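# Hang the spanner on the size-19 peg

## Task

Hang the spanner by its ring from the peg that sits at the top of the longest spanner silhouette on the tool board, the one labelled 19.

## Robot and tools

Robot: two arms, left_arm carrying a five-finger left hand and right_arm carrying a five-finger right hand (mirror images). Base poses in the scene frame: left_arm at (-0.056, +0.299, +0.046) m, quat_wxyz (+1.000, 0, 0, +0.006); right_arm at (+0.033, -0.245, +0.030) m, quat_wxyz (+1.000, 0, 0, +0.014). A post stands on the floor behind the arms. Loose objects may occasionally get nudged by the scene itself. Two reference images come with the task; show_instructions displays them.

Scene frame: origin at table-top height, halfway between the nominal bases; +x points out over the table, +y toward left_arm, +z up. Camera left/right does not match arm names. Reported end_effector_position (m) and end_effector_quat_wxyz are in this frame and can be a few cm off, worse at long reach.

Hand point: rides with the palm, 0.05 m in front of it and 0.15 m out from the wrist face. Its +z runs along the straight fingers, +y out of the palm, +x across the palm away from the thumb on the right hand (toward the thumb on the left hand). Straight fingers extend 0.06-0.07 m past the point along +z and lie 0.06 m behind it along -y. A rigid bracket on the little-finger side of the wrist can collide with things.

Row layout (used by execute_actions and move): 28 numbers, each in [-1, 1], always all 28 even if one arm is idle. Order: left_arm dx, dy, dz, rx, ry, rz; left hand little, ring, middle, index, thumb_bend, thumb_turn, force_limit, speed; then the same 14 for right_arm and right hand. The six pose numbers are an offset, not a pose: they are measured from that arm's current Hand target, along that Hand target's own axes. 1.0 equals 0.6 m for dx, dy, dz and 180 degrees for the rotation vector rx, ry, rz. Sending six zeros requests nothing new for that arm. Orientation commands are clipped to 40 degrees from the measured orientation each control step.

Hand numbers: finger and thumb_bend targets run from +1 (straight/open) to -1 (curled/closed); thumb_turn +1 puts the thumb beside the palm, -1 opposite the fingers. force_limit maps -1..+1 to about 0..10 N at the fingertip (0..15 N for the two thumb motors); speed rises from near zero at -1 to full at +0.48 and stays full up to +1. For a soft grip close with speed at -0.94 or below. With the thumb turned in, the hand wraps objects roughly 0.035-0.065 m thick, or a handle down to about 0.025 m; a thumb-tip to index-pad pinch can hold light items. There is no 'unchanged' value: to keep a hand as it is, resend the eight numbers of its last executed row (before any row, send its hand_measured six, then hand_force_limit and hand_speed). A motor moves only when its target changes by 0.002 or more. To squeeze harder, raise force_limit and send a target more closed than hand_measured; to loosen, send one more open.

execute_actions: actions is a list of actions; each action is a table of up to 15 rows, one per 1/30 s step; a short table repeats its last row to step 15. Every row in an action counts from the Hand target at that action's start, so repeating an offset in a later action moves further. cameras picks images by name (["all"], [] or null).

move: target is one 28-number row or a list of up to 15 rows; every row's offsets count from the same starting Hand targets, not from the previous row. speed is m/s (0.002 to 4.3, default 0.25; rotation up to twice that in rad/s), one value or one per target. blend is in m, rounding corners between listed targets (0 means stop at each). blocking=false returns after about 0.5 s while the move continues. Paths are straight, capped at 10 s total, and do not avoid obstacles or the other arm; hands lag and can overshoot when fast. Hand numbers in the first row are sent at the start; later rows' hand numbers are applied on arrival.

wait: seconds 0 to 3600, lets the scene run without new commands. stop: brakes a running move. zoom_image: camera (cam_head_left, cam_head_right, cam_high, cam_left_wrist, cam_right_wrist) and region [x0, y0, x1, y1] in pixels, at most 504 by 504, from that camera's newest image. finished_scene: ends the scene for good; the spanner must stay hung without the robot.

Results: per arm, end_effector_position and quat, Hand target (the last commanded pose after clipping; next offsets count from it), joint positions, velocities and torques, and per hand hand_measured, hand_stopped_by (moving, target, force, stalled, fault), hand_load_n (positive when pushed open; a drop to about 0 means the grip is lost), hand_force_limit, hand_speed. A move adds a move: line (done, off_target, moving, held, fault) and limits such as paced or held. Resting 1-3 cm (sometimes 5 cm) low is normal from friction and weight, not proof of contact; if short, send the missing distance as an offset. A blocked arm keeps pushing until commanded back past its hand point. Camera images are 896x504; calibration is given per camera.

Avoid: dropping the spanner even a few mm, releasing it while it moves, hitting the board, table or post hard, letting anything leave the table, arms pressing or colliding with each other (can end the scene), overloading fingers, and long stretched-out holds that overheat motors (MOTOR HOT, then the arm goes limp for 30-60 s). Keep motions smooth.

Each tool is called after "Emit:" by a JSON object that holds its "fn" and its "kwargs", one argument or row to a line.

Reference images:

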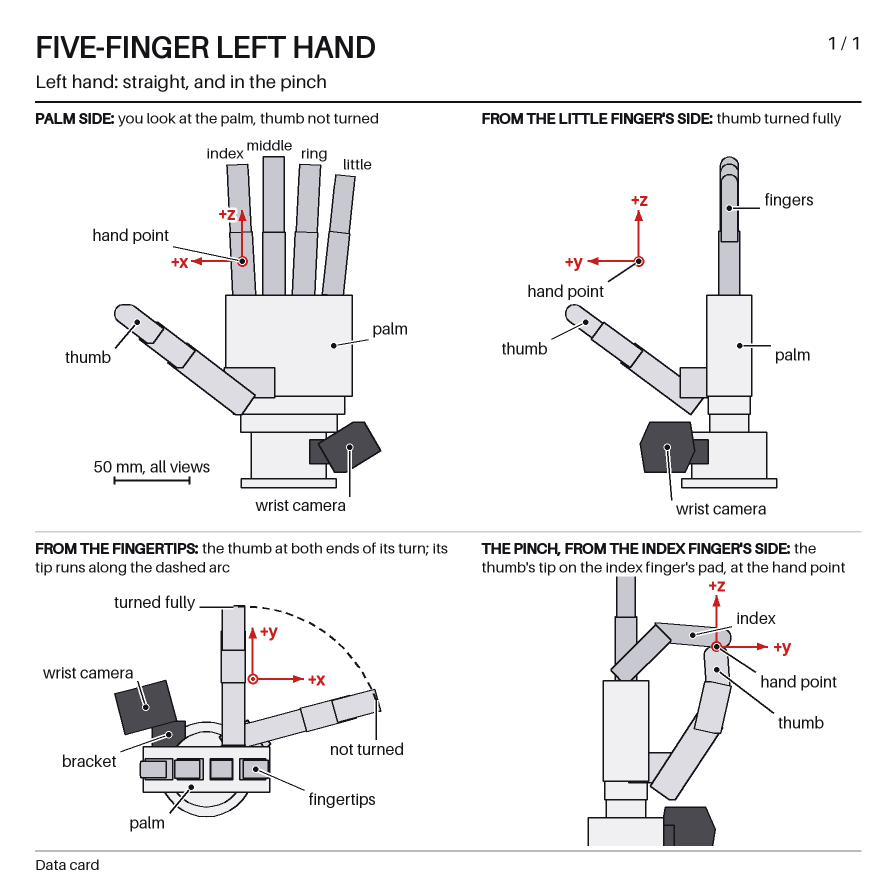

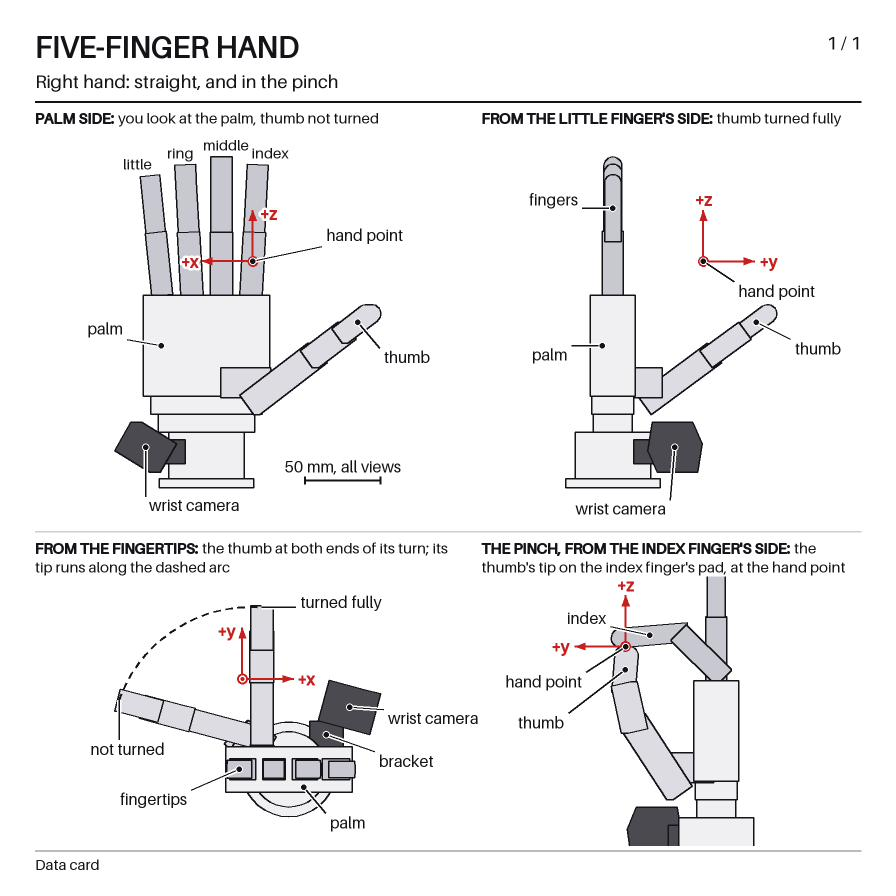

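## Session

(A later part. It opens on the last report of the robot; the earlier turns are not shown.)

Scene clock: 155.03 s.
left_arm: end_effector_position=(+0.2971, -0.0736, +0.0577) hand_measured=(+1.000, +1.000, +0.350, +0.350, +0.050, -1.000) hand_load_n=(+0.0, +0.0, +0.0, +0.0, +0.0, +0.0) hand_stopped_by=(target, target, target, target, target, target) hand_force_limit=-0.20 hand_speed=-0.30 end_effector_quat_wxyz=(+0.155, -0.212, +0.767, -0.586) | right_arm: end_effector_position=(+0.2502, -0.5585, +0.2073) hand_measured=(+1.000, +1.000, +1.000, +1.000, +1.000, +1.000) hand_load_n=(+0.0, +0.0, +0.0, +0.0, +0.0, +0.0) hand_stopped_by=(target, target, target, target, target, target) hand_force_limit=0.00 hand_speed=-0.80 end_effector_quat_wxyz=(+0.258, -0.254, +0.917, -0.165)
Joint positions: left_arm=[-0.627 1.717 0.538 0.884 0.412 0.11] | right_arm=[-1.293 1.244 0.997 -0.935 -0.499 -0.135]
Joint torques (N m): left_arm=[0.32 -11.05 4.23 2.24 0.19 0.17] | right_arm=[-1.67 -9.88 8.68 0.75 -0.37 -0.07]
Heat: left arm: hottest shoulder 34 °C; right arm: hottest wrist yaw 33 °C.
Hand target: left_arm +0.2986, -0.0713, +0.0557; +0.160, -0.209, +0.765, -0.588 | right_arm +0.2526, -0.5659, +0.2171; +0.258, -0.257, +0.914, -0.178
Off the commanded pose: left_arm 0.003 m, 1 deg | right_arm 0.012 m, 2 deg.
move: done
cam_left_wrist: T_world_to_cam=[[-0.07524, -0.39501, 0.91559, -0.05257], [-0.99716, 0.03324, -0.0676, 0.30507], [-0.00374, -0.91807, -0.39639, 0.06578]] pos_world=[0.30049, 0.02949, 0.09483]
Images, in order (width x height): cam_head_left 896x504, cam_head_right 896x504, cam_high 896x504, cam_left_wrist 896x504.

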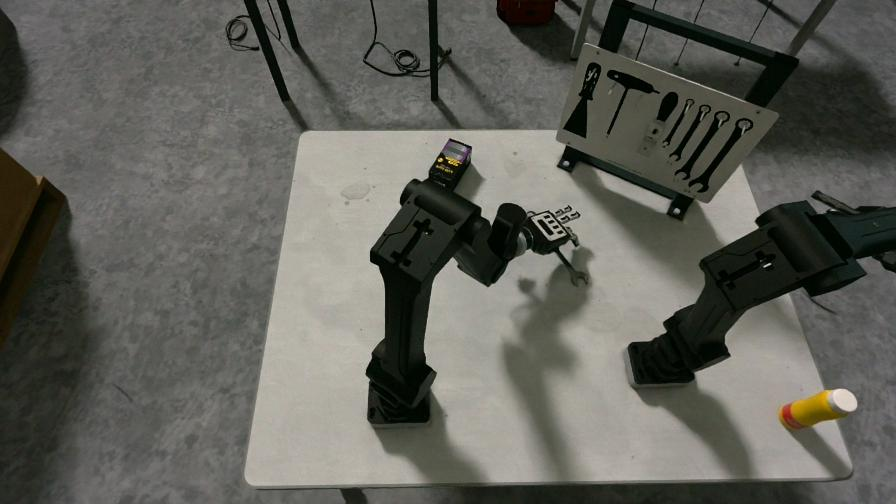

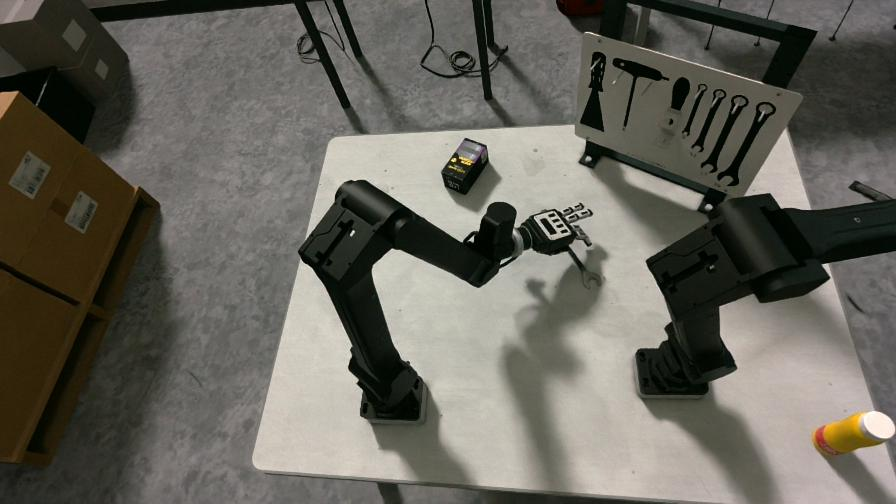

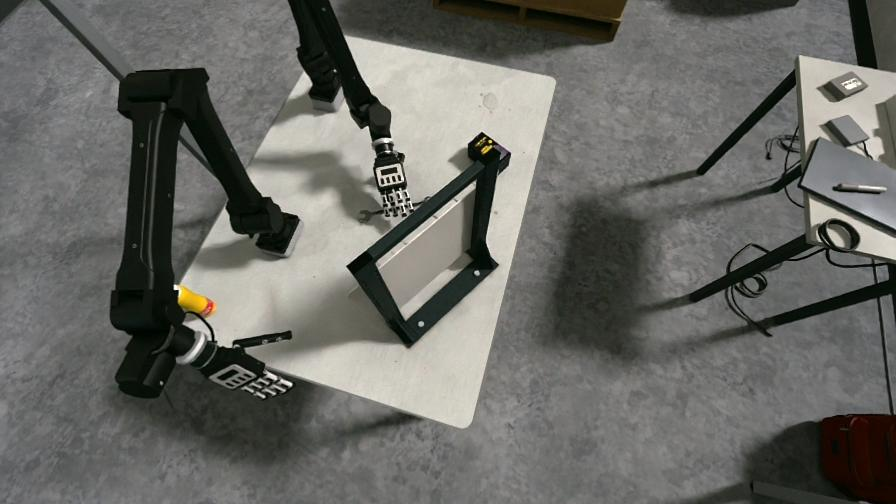

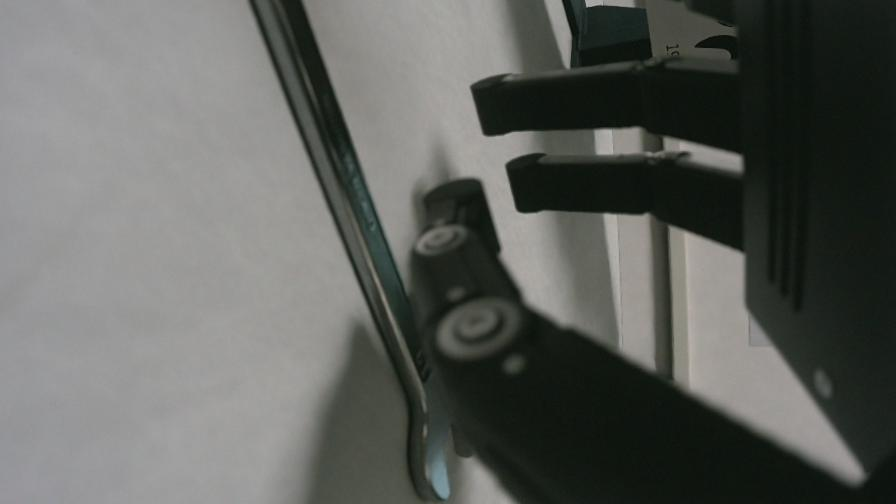

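Emit:
{"fn": "move", "kwargs": {
  "target": [
    [0,0.0347,0.0163,0,0,0,1,1,0.35,0.35,0.05,-1,-0.2,-0.3,0,0,0,0,0,0,1,1,1,1,1,1,0,-0.8]
  ],
  "speed": [0.04],
  "cameras": ["cam_head_left","cam_head_right","cam_left_wrist"]
}}

Emit:
{"fn": "zoom_image", "kwargs": {
  "camera": "cam_left_wrist",
  "region": [200, 0, 700, 500]
}}

Emit:
{"fn": "zoom_image", "kwargs": {
  "camera": "cam_head_right",
  "region": [540, 200, 620, 280]
}}

Scene clock: 165.27 s.
left_arm: end_effector_position=(+0.2964, -0.0728, +0.0323) hand_measured=(+1.000, +1.000, +0.350, +0.350, +0.050, -1.000) hand_load_n=(+0.0, +0.0, +0.0, +0.0, +0.0, +0.0) hand_stopped_by=(target, target, target, target, target, target) hand_force_limit=-0.20 hand_speed=-0.30 end_effector_quat_wxyz=(+0.153, -0.213, +0.769, -0.583) | right_arm: end_effector_position=(+0.2502, -0.5585, +0.2073) hand_measured=(+1.000, +1.000, +1.000, +1.000, +1.000, +1.000) hand_load_n=(+0.0, +0.0, +0.0, +0.0, +0.0, -0.5) hand_stopped_by=(target, target, target, target, target, target) hand_force_limit=0.00 hand_speed=-0.80 end_effector_quat_wxyz=(+0.258, -0.254, +0.917, -0.165)
Joint positions: left_arm=[-0.627 1.805 0.538 0.964 0.411 0.11] | right_arm=[-1.293 1.244 0.997 -0.935 -0.499 -0.135]
Joint torques (N m): left_arm=[0.03 -11.34 4.38 2.25 0.07 0.16] | right_arm=[-1.67 -10.05 8.75 0.68 -0.36 -0.09]
Heat: left arm: hottest shoulder 34 °C; right arm: hottest wrist yaw 33 °C.
Hand target: left_arm +0.3007, -0.0749, +0.0332; +0.160, -0.208, +0.765, -0.588 | right_arm +0.2526, -0.5659, +0.2171; +0.258, -0.257, +0.914, -0.178
Off the commanded pose: left_arm 0.005 m, 1 deg | right_arm 0.012 m, 2 deg.
move: done
cam_left_wrist: T_world_to_cam=[[-0.06881, -0.39968, 0.91407, -0.03124], [-0.99761, 0.03285, -0.06073, 0.30243], [-0.00575, -0.91607, -0.40099, 0.05732]] pos_world=[0.29989, 0.03009, 0.06991]

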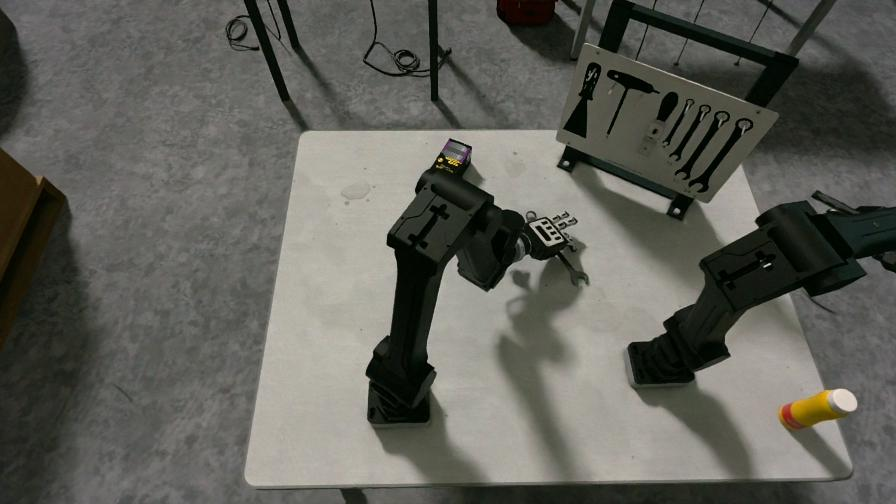

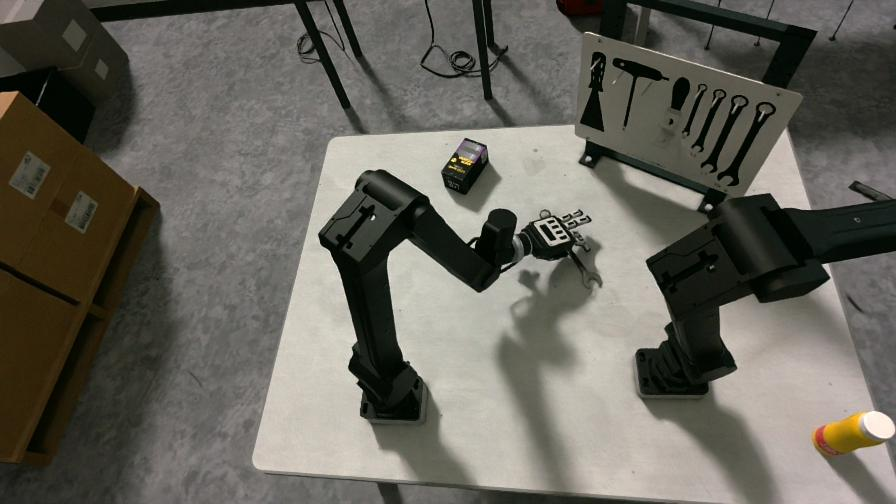

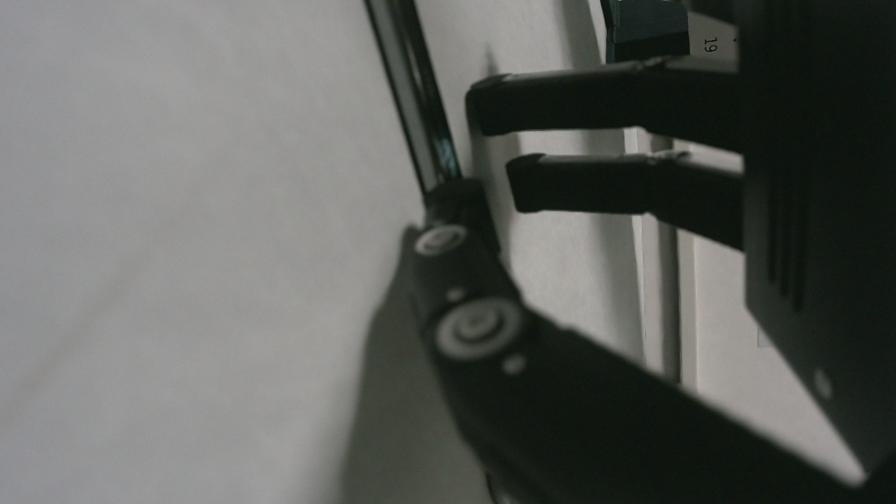

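Scaled by 1.008 from the camera's image (finer frame: 1280x720).

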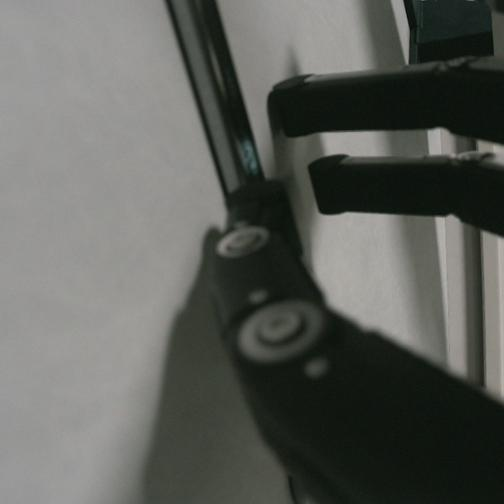

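Scaled by 6.300 from the camera's image (finer frame: 1280x720).

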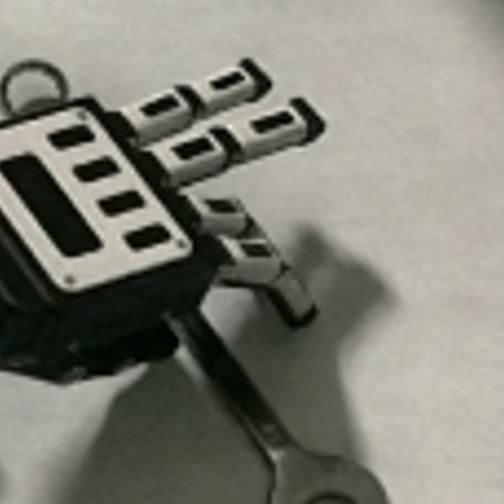

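Emit:
{"fn": "move", "kwargs": {
  "target": [
    [0,0.0080,0.002,0,0,0,1,1,0.35,0.35,0.05,-1,-0.2,-0.3,0,0,0,0,0,0,1,1,1,1,1,1,0,-0.8]
  ],
  "speed": [0.04],
  "cameras": ["cam_left_wrist"]
}}

Scene clock: 173.53 s.
left_arm: end_effector_position=(+0.2970, -0.0732, +0.0303) hand_measured=(+1.000, +1.000, +0.350, +0.350, +0.050, -1.000) hand_load_n=(+0.0, +0.0, +0.0, +0.0, +0.0, +0.0) hand_stopped_by=(target, target, target, target, target, target) hand_force_limit=-0.20 hand_speed=-0.30 end_effector_quat_wxyz=(+0.155, -0.212, +0.767, -0.585) | right_arm: end_effector_position=(+0.2502, -0.5585, +0.2073) hand_measured=(+1.000, +1.000, +1.000, +1.000, +1.000, +1.000) hand_load_n=(+0.0, +0.0, +0.0, +0.0, +0.0, +0.0) hand_stopped_by=(target, target, target, target, target, target) hand_force_limit=0.00 hand_speed=-0.80 end_effector_quat_wxyz=(+0.258, -0.254, +0.917, -0.165)
Joint positions: left_arm=[-0.627 1.818 0.538 0.984 0.41 0.11] | right_arm=[-1.293 1.244 0.997 -0.935 -0.499 -0.135]
Joint torques (N m): left_arm=[0.03 -10.93 4.31 2.15 0.08 0.16] | right_arm=[-1.44 -9.93 8.72 0.75 -0.39 -0.09]
Heat: left arm: hottest shoulder 34 °C; right arm: hottest wrist yaw 33 °C.
Hand target: left_arm +0.3007, -0.0748, +0.0282; +0.160, -0.209, +0.765, -0.588 | right_arm +0.2526, -0.5659, +0.2171; +0.258, -0.257, +0.914, -0.178
Off the commanded pose: left_arm 0.004 m, 1 deg | right_arm 0.012 m, 2 deg.
move: done
cam_left_wrist: T_world_to_cam=[[-0.07383, -0.3962, 0.91519, -0.02782], [-0.99727, 0.03222, -0.0665, 0.30301], [-0.00314, -0.9176, -0.3975, 0.05512]] pos_world=[0.3003, 0.02979, 0.06752]

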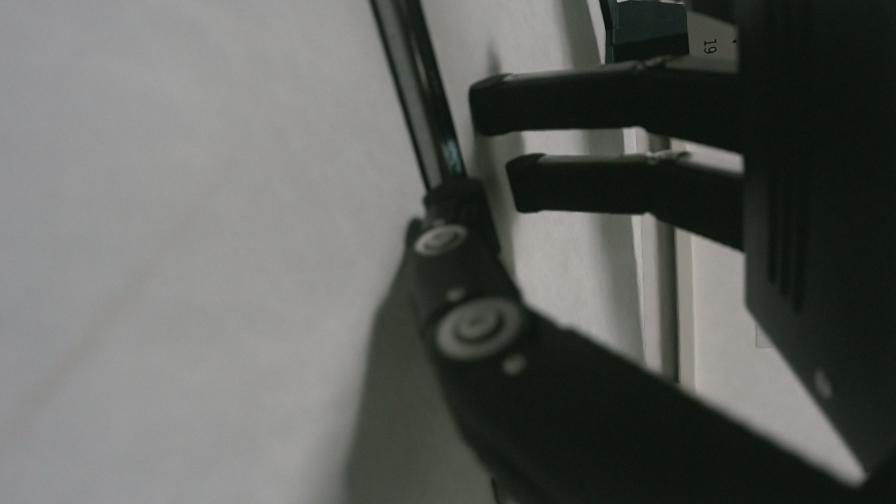

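Emit:
{"fn": "move", "kwargs": {
  "target": [
    [0,0.0080,0.002,0,0,0,1,1,0.35,0.35,0.05,-1,-0.2,-0.3,0,0,0,0,0,0,1,1,1,1,1,1,0,-0.8]
  ],
  "speed": [0.04],
  "cameras": ["cam_left_wrist"]
}}

Scene clock: 175.97 s.
left_arm: end_effector_position=(+0.2981, -0.0740, +0.0295) hand_measured=(+1.000, +1.000, +0.350, +0.350, +0.050, -1.000) hand_load_n=(+0.0, +0.0, +0.0, +0.0, +0.0, +0.0) hand_stopped_by=(target, target, target, target, target, target) hand_force_limit=-0.20 hand_speed=-0.30 end_effector_quat_wxyz=(+0.158, -0.210, +0.765, -0.589) | right_arm: end_effector_position=(+0.2502, -0.5585, +0.2073) hand_measured=(+1.000, +1.000, +1.000, +1.000, +1.000, +1.000) hand_load_n=(+0.0, +0.0, +0.0, +0.0, +0.0, +0.0) hand_stopped_by=(target, target, target, target, target, target) hand_force_limit=0.00 hand_speed=-0.80 end_effector_quat_wxyz=(+0.258, -0.254, +0.917, -0.165)
Joint positions: left_arm=[-0.627 1.83 0.538 1.007 0.41 0.11] | right_arm=[-1.293 1.244 0.997 -0.935 -0.499 -0.135]
Joint torques (N m): left_arm=[0.03 -10.4 4.3 1.95 0.08 0.16] | right_arm=[-1.49 -10.11 8.73 0.7 -0.37 -0.08]
Heat: left arm: hottest shoulder 34 °C; right arm: hottest wrist yaw 33 °C.
Hand target: left_arm +0.3006, -0.0747, +0.0232; +0.160, -0.209, +0.765, -0.588 | right_arm +0.2526, -0.5659, +0.2171; +0.258, -0.257, +0.914, -0.178
Off the commanded pose: left_arm 0.007 m, 0 deg | right_arm 0.012 m, 2 deg.
move: done
cam_left_wrist: T_world_to_cam=[[-0.08245, -0.39011, 0.91707, -0.02432], [-0.9966, 0.03183, -0.07606, 0.30407], [0.00048, -0.92022, -0.3914, 0.05265]] pos_world=[0.301, 0.02928, 0.06604]

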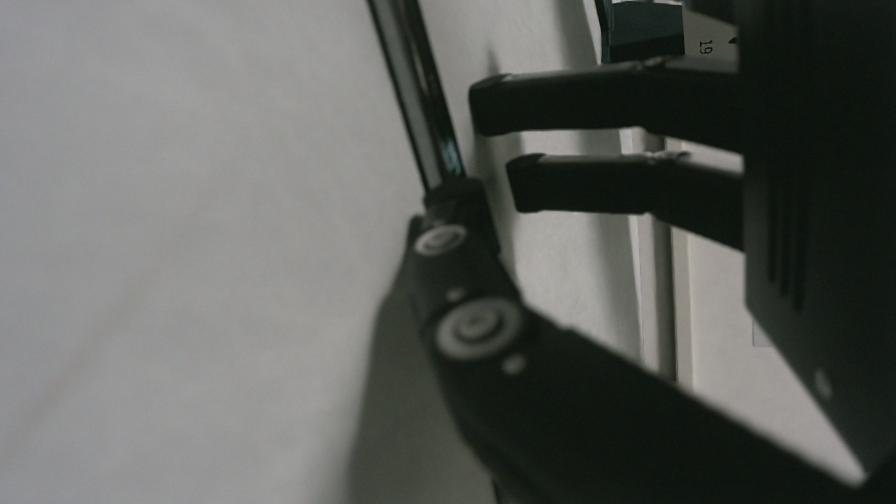

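Emit:
{"fn": "move", "kwargs": {
  "target": [
    [0,-0.005,-0.0013,0,0,0,1,1,-0.3,-0.3,0.05,-1,-0.5,-0.9,0,0,0,0,0,0,1,1,1,1,1,1,0,-0.8]
  ],
  "speed": [0.02],
  "cameras": ["cam_left_wrist","cam_head_right","cam_high"]
}}

Emit:
{"fn": "zoom_image", "kwargs": {
  "camera": "cam_head_right",
  "region": [540, 200, 620, 300]
}}

Scene clock: 182.90 s.
left_arm: end_effector_position=(+0.3036, -0.0779, +0.0356) hand_measured=(+1.000, +1.000, -0.244, -0.254, +0.050, -1.000) hand_load_n=(+0.0, +0.0, +3.5, +3.5, +0.5, +0.0) hand_stopped_by=(target, target, force, force, target, target) hand_force_limit=-0.50 hand_speed=-0.90 end_effector_quat_wxyz=(+0.163, -0.205, +0.759, -0.596) | right_arm: end_effector_position=(+0.2502, -0.5585, +0.2073) hand_measured=(+1.000, +1.000, +1.000, +1.000, +1.000, +1.000) hand_load_n=(+0.0, +0.0, +0.0, +0.0, +0.0, +0.0) hand_stopped_by=(target, target, target, target, target, target) hand_force_limit=0.00 hand_speed=-0.80 end_effector_quat_wxyz=(+0.258, -0.254, +0.917, -0.165)
Joint positions: left_arm=[-0.627 1.83 0.549 1.019 0.411 0.11] | right_arm=[-1.293 1.244 0.997 -0.935 -0.499 -0.135]
Joint torques (N m): left_arm=[0.03 -11.58 3.48 1.03 0.06 0.16] | right_arm=[-1.55 -9.88 8.77 0.66 -0.38 -0.09]
Heat: left arm: hottest shoulder 34 °C; right arm: hottest wrist yaw 33 °C.
Hand target: left_arm +0.3005, -0.0747, +0.0263; +0.160, -0.209, +0.765, -0.588 | right_arm +0.2526, -0.5659, +0.2171; +0.258, -0.257, +0.914, -0.178
Off the commanded pose: left_arm 0.010 m, 1 deg | right_arm 0.012 m, 2 deg.
move: done
cam_left_wrist: T_world_to_cam=[[-0.0997, -0.37789, 0.92047, -0.02501], [-0.99499, 0.03106, -0.09502, 0.31032], [0.00731, -0.92533, -0.37909, 0.04848]] pos_world=[0.30591, 0.02577, 0.07088]
Images, in order (width x height): cam_head_right 896x504, cam_high 896x504, cam_left_wrist 896x504.

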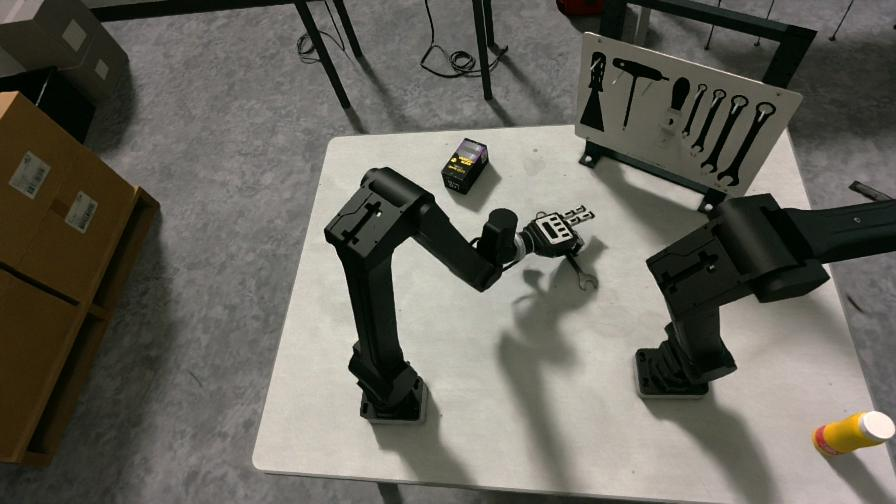

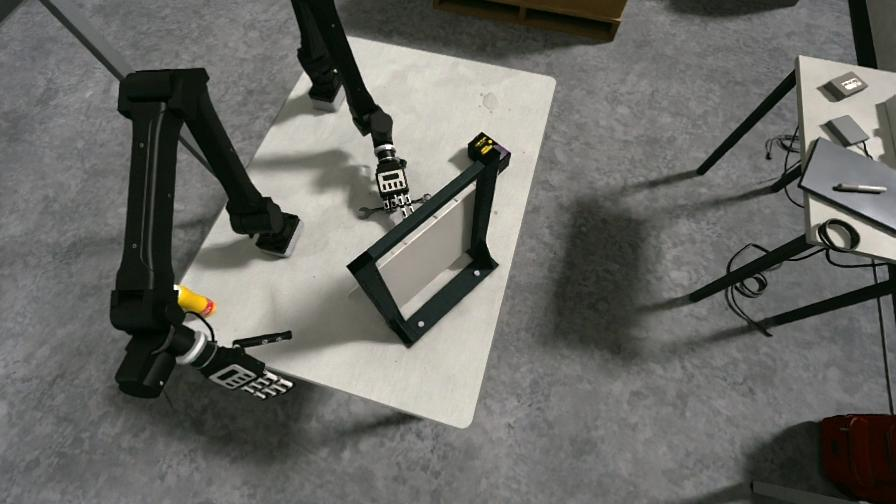

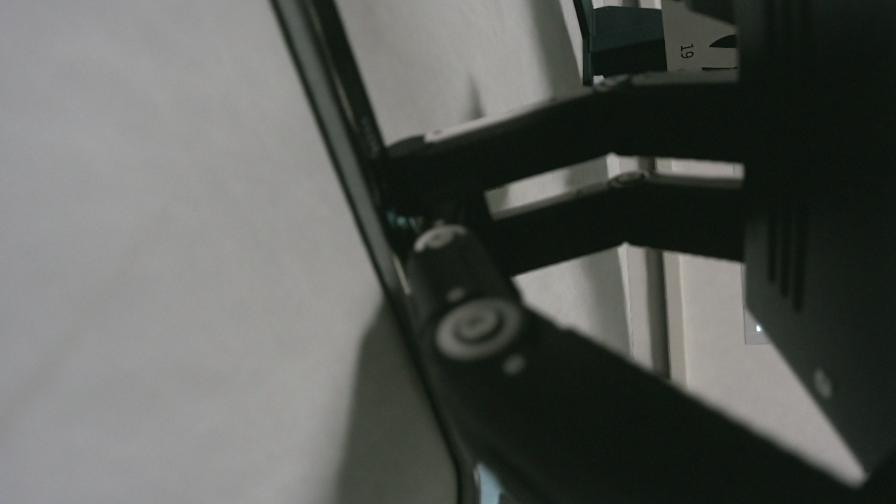

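Scaled by 5.040 from the camera's image (finer frame: 1280x720).

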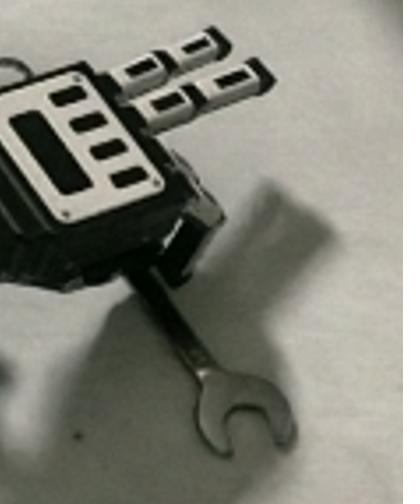

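Emit:
{"fn": "zoom_image", "kwargs": {
  "camera": "cam_left_wrist",
  "region": [300, 100, 560, 360]
}}

Emit:
{"fn": "zoom_image", "kwargs": {
  "camera": "cam_high",
  "region": [350, 150, 450, 240]
}}

Scaled by 1.938 from the camera's image (finer frame: 1280x720).

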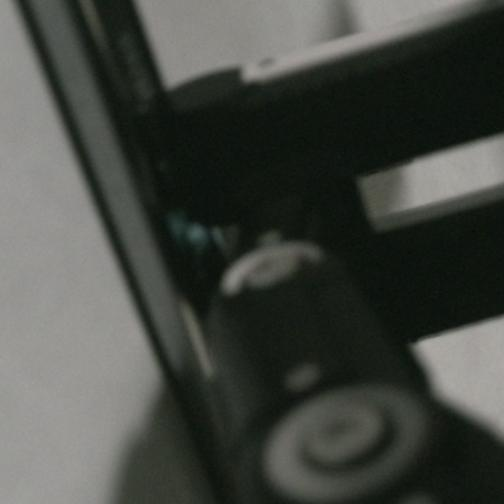

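Scaled by 5.040 from the camera's image (finer frame: 1280x720).

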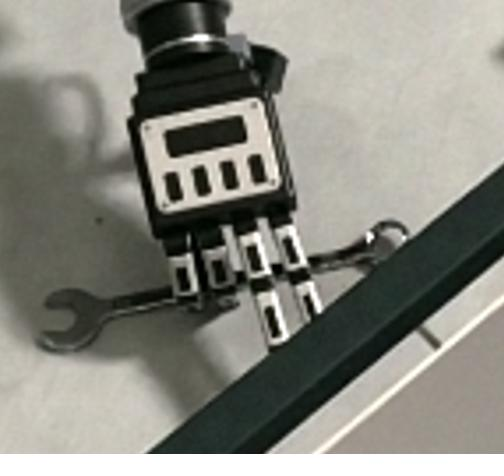

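Emit:
{"fn": "move", "kwargs": {
  "target": [
    [0,0,0,0,0,0,1,1,0.35,0.35,0.05,-1,-0.3,-0.5,0,0,0,0,0,0,1,1,1,1,1,1,0,-0.8],
    [-0.0,-0.0322,-0.0175,0,0,0,1,1,0.35,0.35,0.2,-1,-0.3,-0.5,0,0,0,0,0,0,1,1,1,1,1,1,0,-0.8]
  ],
  "speed": [0.05],
  "cameras": ["cam_left_wrist","cam_head_right"]
}}

Emit:
{"fn": "zoom_image", "kwargs": {
  "camera": "cam_left_wrist",
  "region": [200, 0, 600, 400]
}}

speed must be one number or one for each of the 2 targets, got a list of 1; nothing of the call was run

Scaled by 1.260 from the camera's image (finer frame: 1280x720).

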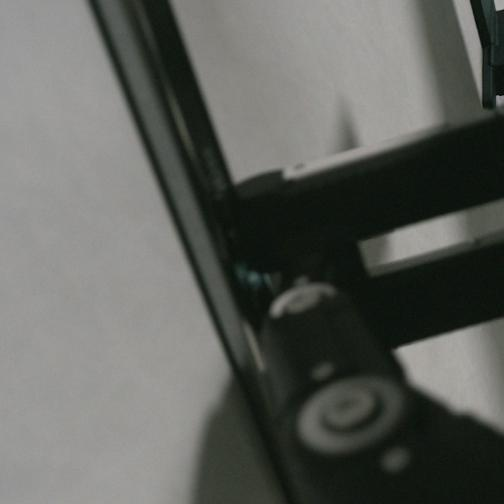

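Emit:
{"fn": "move", "kwargs": {
  "target": [
    [0,0,0,0,0,0,1,1,0.35,0.35,0.05,-1,-0.3,-0.5,0,0,0,0,0,0,1,1,1,1,1,1,0,-0.8],
    [-0.0,-0.0322,-0.0175,0,0,0,1,1,0.35,0.35,0.2,-1,-0.3,-0.5,0,0,0,0,0,0,1,1,1,1,1,1,0,-0.8]
  ],
  "speed": 0.05,
  "cameras": ["cam_left_wrist","cam_head_right"]
}}

Emit:
{"fn": "zoom_image", "kwargs": {
  "camera": "cam_left_wrist",
  "region": [200, 0, 600, 400]
}}

Scene clock: 221.20 s.
left_arm: end_effector_position=(+0.2974, -0.0741, +0.0462) hand_measured=(+1.000, +1.000, +0.350, +0.350, +0.200, -1.000) hand_load_n=(+0.0, +0.0, +0.0, +0.0, +0.0, +0.0) hand_stopped_by=(target, target, target, target, target, target) hand_force_limit=-0.30 hand_speed=-0.50 end_effector_quat_wxyz=(+0.158, -0.208, +0.764, -0.590) | right_arm: end_effector_position=(+0.2502, -0.5585, +0.2073) hand_measured=(+1.000, +1.000, +1.000, +1.000, +1.000, +1.000) hand_load_n=(+0.0, +0.0, +0.0, -0.5, +0.0, -0.5) hand_stopped_by=(target, target, target, target, target, target) hand_force_limit=0.00 hand_speed=-0.80 end_effector_quat_wxyz=(+0.258, -0.254, +0.917, -0.165)
Joint positions: left_arm=[-0.627 1.769 0.535 0.954 0.413 0.11] | right_arm=[-1.293 1.244 0.997 -0.935 -0.499 -0.135]
Joint torques (N m): left_arm=[0.5 -13.33 3.82 0.79 0.19 0.17] | right_arm=[-1.67 -9.93 8.72 0.68 -0.37 -0.08]
Heat: left arm: hottest shoulder 34 °C; right arm: hottest elbow 32 °C.
Hand target: left_arm +0.2978, -0.0704, +0.0476; +0.160, -0.208, +0.765, -0.588 | right_arm +0.2526, -0.5659, +0.2171; +0.258, -0.257, +0.914, -0.178
Off the commanded pose: left_arm 0.004 m, 0 deg | right_arm 0.012 m, 2 deg.
move: done
cam_left_wrist: T_world_to_cam=[[-0.08584, -0.3873, 0.91795, -0.03855], [-0.99631, 0.03412, -0.07877, 0.30488], [-0.00081, -0.92132, -0.3888, 0.05928]] pos_world=[0.3005, 0.02928, 0.08245]
Images, in order (width x height): cam_head_right 896x504, cam_left_wrist 896x504.

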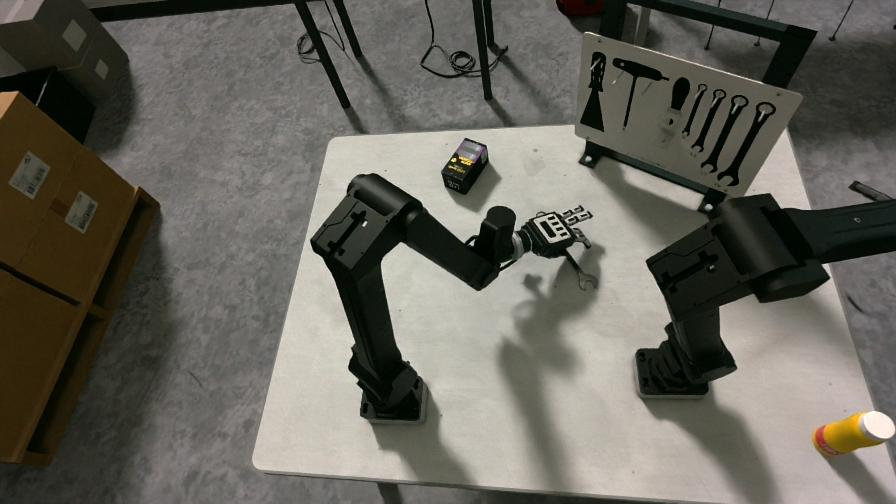

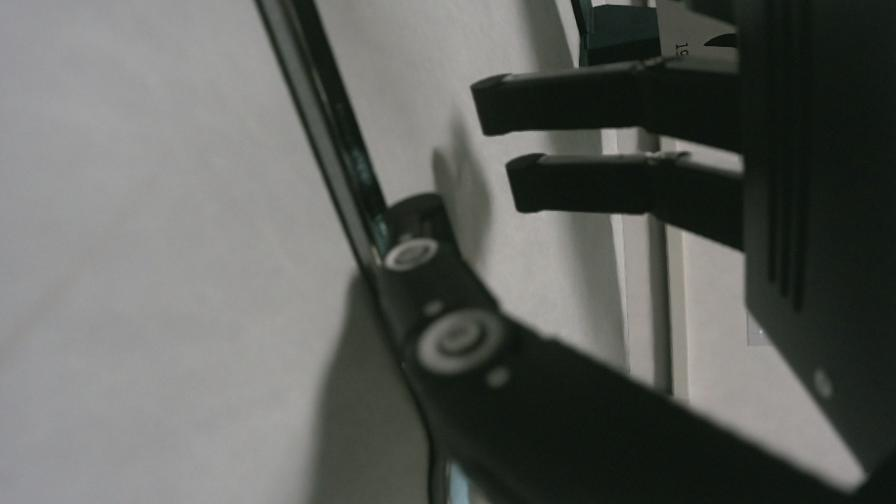

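Scaled by 1.260 from the camera's image (finer frame: 1280x720).

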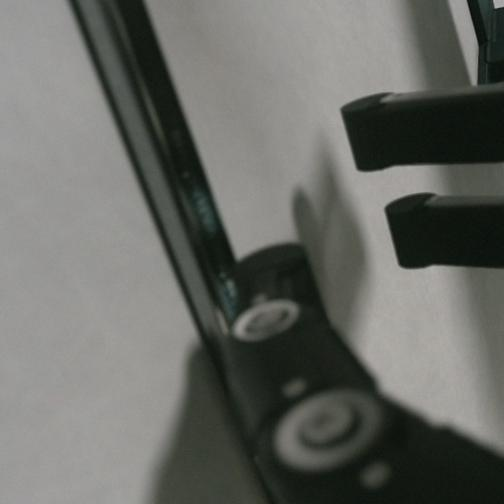

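Emit:
{"fn": "move", "kwargs": {
  "target": [0,0.0183,-0.0003,0,0,0,1,1,0.35,0.35,0.2,-1,-0.3,-0.5,0,0,0,0,0,0,1,1,1,1,1,1,0,-0.8],
  "speed": 0.04,
  "cameras": ["cam_left_wrist"]
}}

Emit:
{"fn": "zoom_image", "kwargs": {
  "camera": "cam_left_wrist",
  "region": [200, 0, 600, 400]
}}

Scene clock: 227.03 s.
left_arm: end_effector_position=(+0.2947, -0.0712, +0.0409) hand_measured=(+1.000, +1.000, +0.350, +0.350, +0.200, -1.000) hand_load_n=(+0.0, +0.0, +0.0, +0.0, +0.0, +0.0) hand_stopped_by=(target, target, target, target, target, target) hand_force_limit=-0.30 hand_speed=-0.50 end_effector_quat_wxyz=(+0.155, -0.211, +0.766, -0.587) | right_arm: end_effector_position=(+0.2502, -0.5585, +0.2073) hand_measured=(+1.000, +1.000, +1.000, +1.000, +1.000, +1.000) hand_load_n=(+0.0, +0.0, +0.0, +0.0, +0.0, +0.0) hand_stopped_by=(target, target, target, target, target, target) hand_force_limit=0.00 hand_speed=-0.80 end_effector_quat_wxyz=(+0.258, -0.254, +0.917, -0.165)
Joint positions: left_arm=[-0.625 1.778 0.528 0.958 0.416 0.11] | right_arm=[-1.293 1.244 0.997 -0.935 -0.499 -0.135]
Joint torques (N m): left_arm=[0.56 -10.87 3.66 2.26 0.2 0.19] | right_arm=[-1.79 -10.23 8.7 0.7 -0.38 -0.08]
Heat: left arm: hottest shoulder 34 °C; right arm: hottest elbow 32 °C.
Hand target: left_arm +0.2964, -0.0678, +0.0371; +0.160, -0.208, +0.765, -0.588 | right_arm +0.2526, -0.5659, +0.2171; +0.258, -0.257, +0.914, -0.178
Off the commanded pose: left_arm 0.005 m, 1 deg | right_arm 0.012 m, 2 deg.
move: done
cam_left_wrist: T_world_to_cam=[[-0.07719, -0.39249, 0.91651, -0.03567], [-0.99701, 0.03475, -0.06909, 0.30156], [-0.00473, -0.9191, -0.394, 0.06143]] pos_world=[0.29819, 0.03198, 0.07773]

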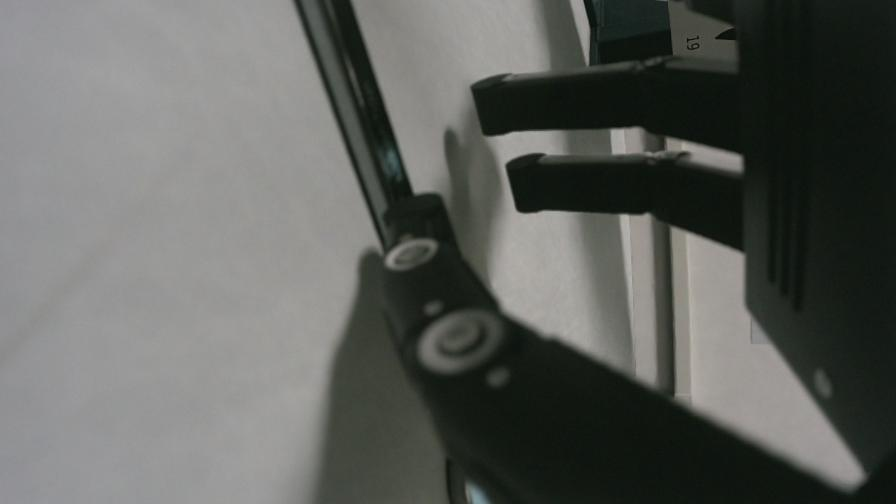

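Scaled by 1.260 from the camera's image (finer frame: 1280x720).

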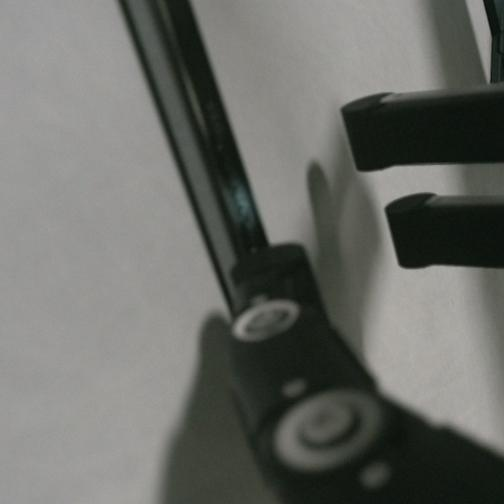

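Emit:
{"fn": "move", "kwargs": {
  "target": [0,0.0113,0.003,0,0,0,1,1,0.35,0.35,0.2,-1,-0.3,-0.5,0,0,0,0,0,0,1,1,1,1,1,1,0,-0.8],
  "speed": 0.04,
  "cameras": ["cam_left_wrist"]
}}

Emit:
{"fn": "zoom_image", "kwargs": {
  "camera": "cam_left_wrist",
  "region": [200, 0, 600, 400]
}}

Scene clock: 229.80 s.
left_arm: end_effector_position=(+0.2942, -0.0708, +0.0324) hand_measured=(+1.000, +1.000, +0.350, +0.350, +0.200, -1.000) hand_load_n=(+0.0, +0.0, +0.0, +0.0, +0.0, +0.0) hand_stopped_by=(target, target, target, target, target, target) hand_force_limit=-0.30 hand_speed=-0.50 end_effector_quat_wxyz=(+0.154, -0.211, +0.767, -0.586) | right_arm: end_effector_position=(+0.2502, -0.5585, +0.2073) hand_measured=(+1.000, +1.000, +1.000, +1.000, +1.000, +1.000) hand_load_n=(+0.0, +0.0, +0.0, +0.0, +0.0, -0.5) hand_stopped_by=(target, target, target, target, target, target) hand_force_limit=0.00 hand_speed=-0.80 end_effector_quat_wxyz=(+0.258, -0.254, +0.917, -0.165)
Joint positions: left_arm=[-0.625 1.808 0.528 0.985 0.416 0.11] | right_arm=[-1.293 1.244 0.997 -0.935 -0.499 -0.135]
Joint torques (N m): left_arm=[0.56 -11.28 3.48 2.15 0.2 0.19] | right_arm=[-1.38 -9.88 8.77 0.66 -0.39 -0.09]
Heat: left arm: hottest shoulder 34 °C; right arm: hottest elbow 32 °C.
Hand target: left_arm +0.2964, -0.0678, +0.0301; +0.160, -0.208, +0.765, -0.588 | right_arm +0.2526, -0.5659, +0.2171; +0.258, -0.257, +0.914, -0.178
Off the commanded pose: left_arm 0.004 m, 1 deg | right_arm 0.012 m, 2 deg.
move: done
cam_left_wrist: T_world_to_cam=[[-0.07526, -0.39389, 0.91607, -0.02847], [-0.99715, 0.03492, -0.06691, 0.30046], [-0.00564, -0.91849, -0.3954, 0.05878]] pos_world=[0.29779, 0.03228, 0.06943]

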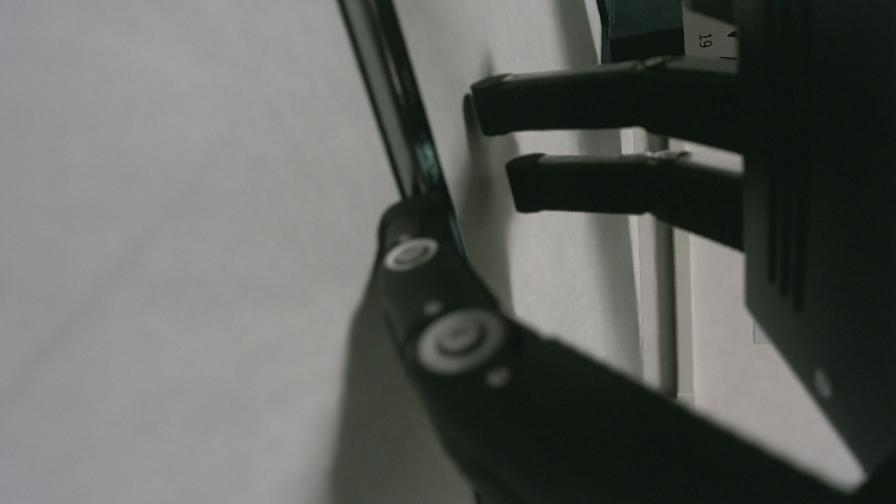

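Scaled by 1.260 from the camera's image (finer frame: 1280x720).

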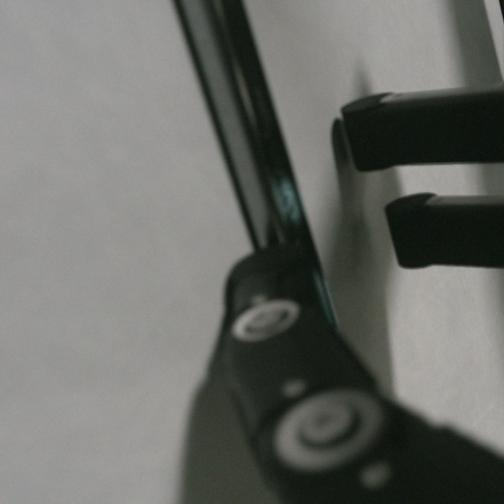

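Emit:
{"fn": "move", "kwargs": {
  "target": [0,0,0,0,0,0,1,1,-0.2,-0.2,0.2,-1,-0.5,-0.9,0,0,0,0,0,0,1,1,1,1,1,1,0,-0.8],
  "speed": 0.04,
  "cameras": ["cam_left_wrist"]
}}

Emit:
{"fn": "zoom_image", "kwargs": {
  "camera": "cam_left_wrist",
  "region": [200, 0, 600, 400]
}}

Scene clock: 237.97 s.
left_arm: end_effector_position=(+0.2959, -0.0723, +0.0364) hand_measured=(+1.000, +1.000, -0.200, -0.200, +0.200, -1.000) hand_load_n=(+0.0, +0.0, +0.5, +0.0, +0.0, +0.0) hand_stopped_by=(target, target, target, target, target, target) hand_force_limit=-0.50 hand_speed=-0.90 end_effector_quat_wxyz=(+0.158, -0.207, +0.763, -0.592) | right_arm: end_effector_position=(+0.2502, -0.5585, +0.2073) hand_measured=(+1.000, +1.000, +1.000, +1.000, +1.000, +1.000) hand_load_n=(+0.0, +0.0, +0.0, +0.0, +0.0, +0.0) hand_stopped_by=(target, target, target, target, target, target) hand_force_limit=0.00 hand_speed=-0.80 end_effector_quat_wxyz=(+0.258, -0.254, +0.917, -0.165)
Joint positions: left_arm=[-0.625 1.808 0.528 1.003 0.418 0.11] | right_arm=[-1.293 1.244 0.997 -0.935 -0.499 -0.135]
Joint torques (N m): left_arm=[0.62 -11.22 3.48 1.54 0.13 0.19] | right_arm=[-1.32 -9.88 8.76 0.69 -0.39 -0.08]
Heat: left arm: hottest shoulder 34 °C; right arm: hottest elbow 32 °C.
Hand target: left_arm +0.2964, -0.0678, +0.0301; +0.160, -0.208, +0.765, -0.588 | right_arm +0.2526, -0.5659, +0.2171; +0.258, -0.257, +0.914, -0.178
Off the commanded pose: left_arm 0.008 m, 1 deg | right_arm 0.012 m, 2 deg.
move: done
cam_left_wrist: T_world_to_cam=[[-0.08933, -0.38377, 0.9191, -0.02779], [-0.996, 0.03554, -0.08197, 0.30272], [-0.00121, -0.92275, -0.38541, 0.05711]] pos_world=[0.29909, 0.03128, 0.07236]

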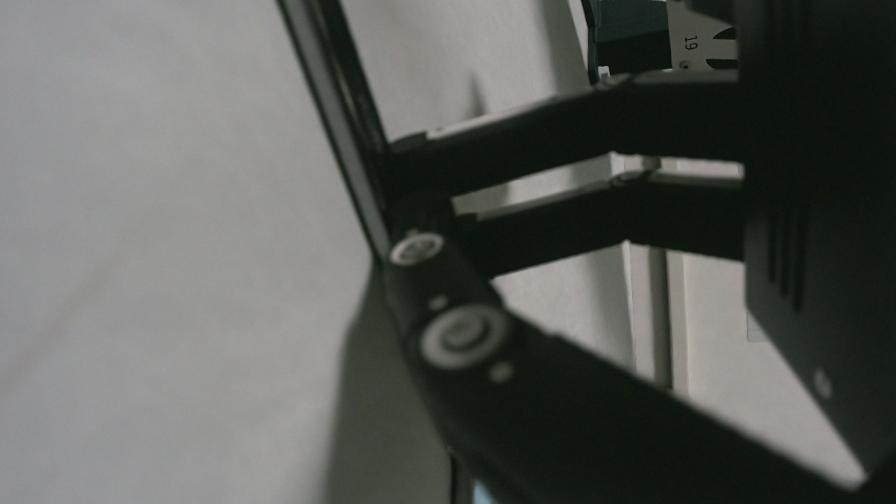

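Scaled by 1.260 from the camera's image (finer frame: 1280x720).

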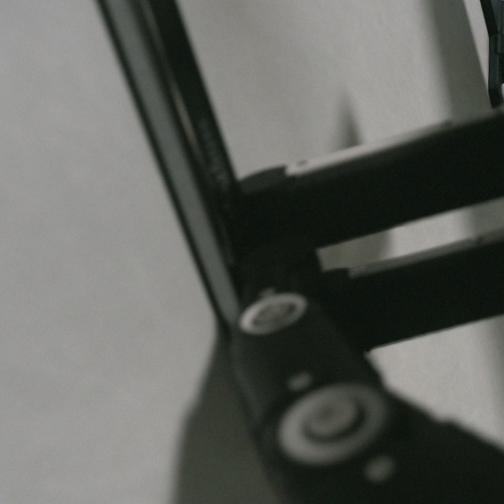

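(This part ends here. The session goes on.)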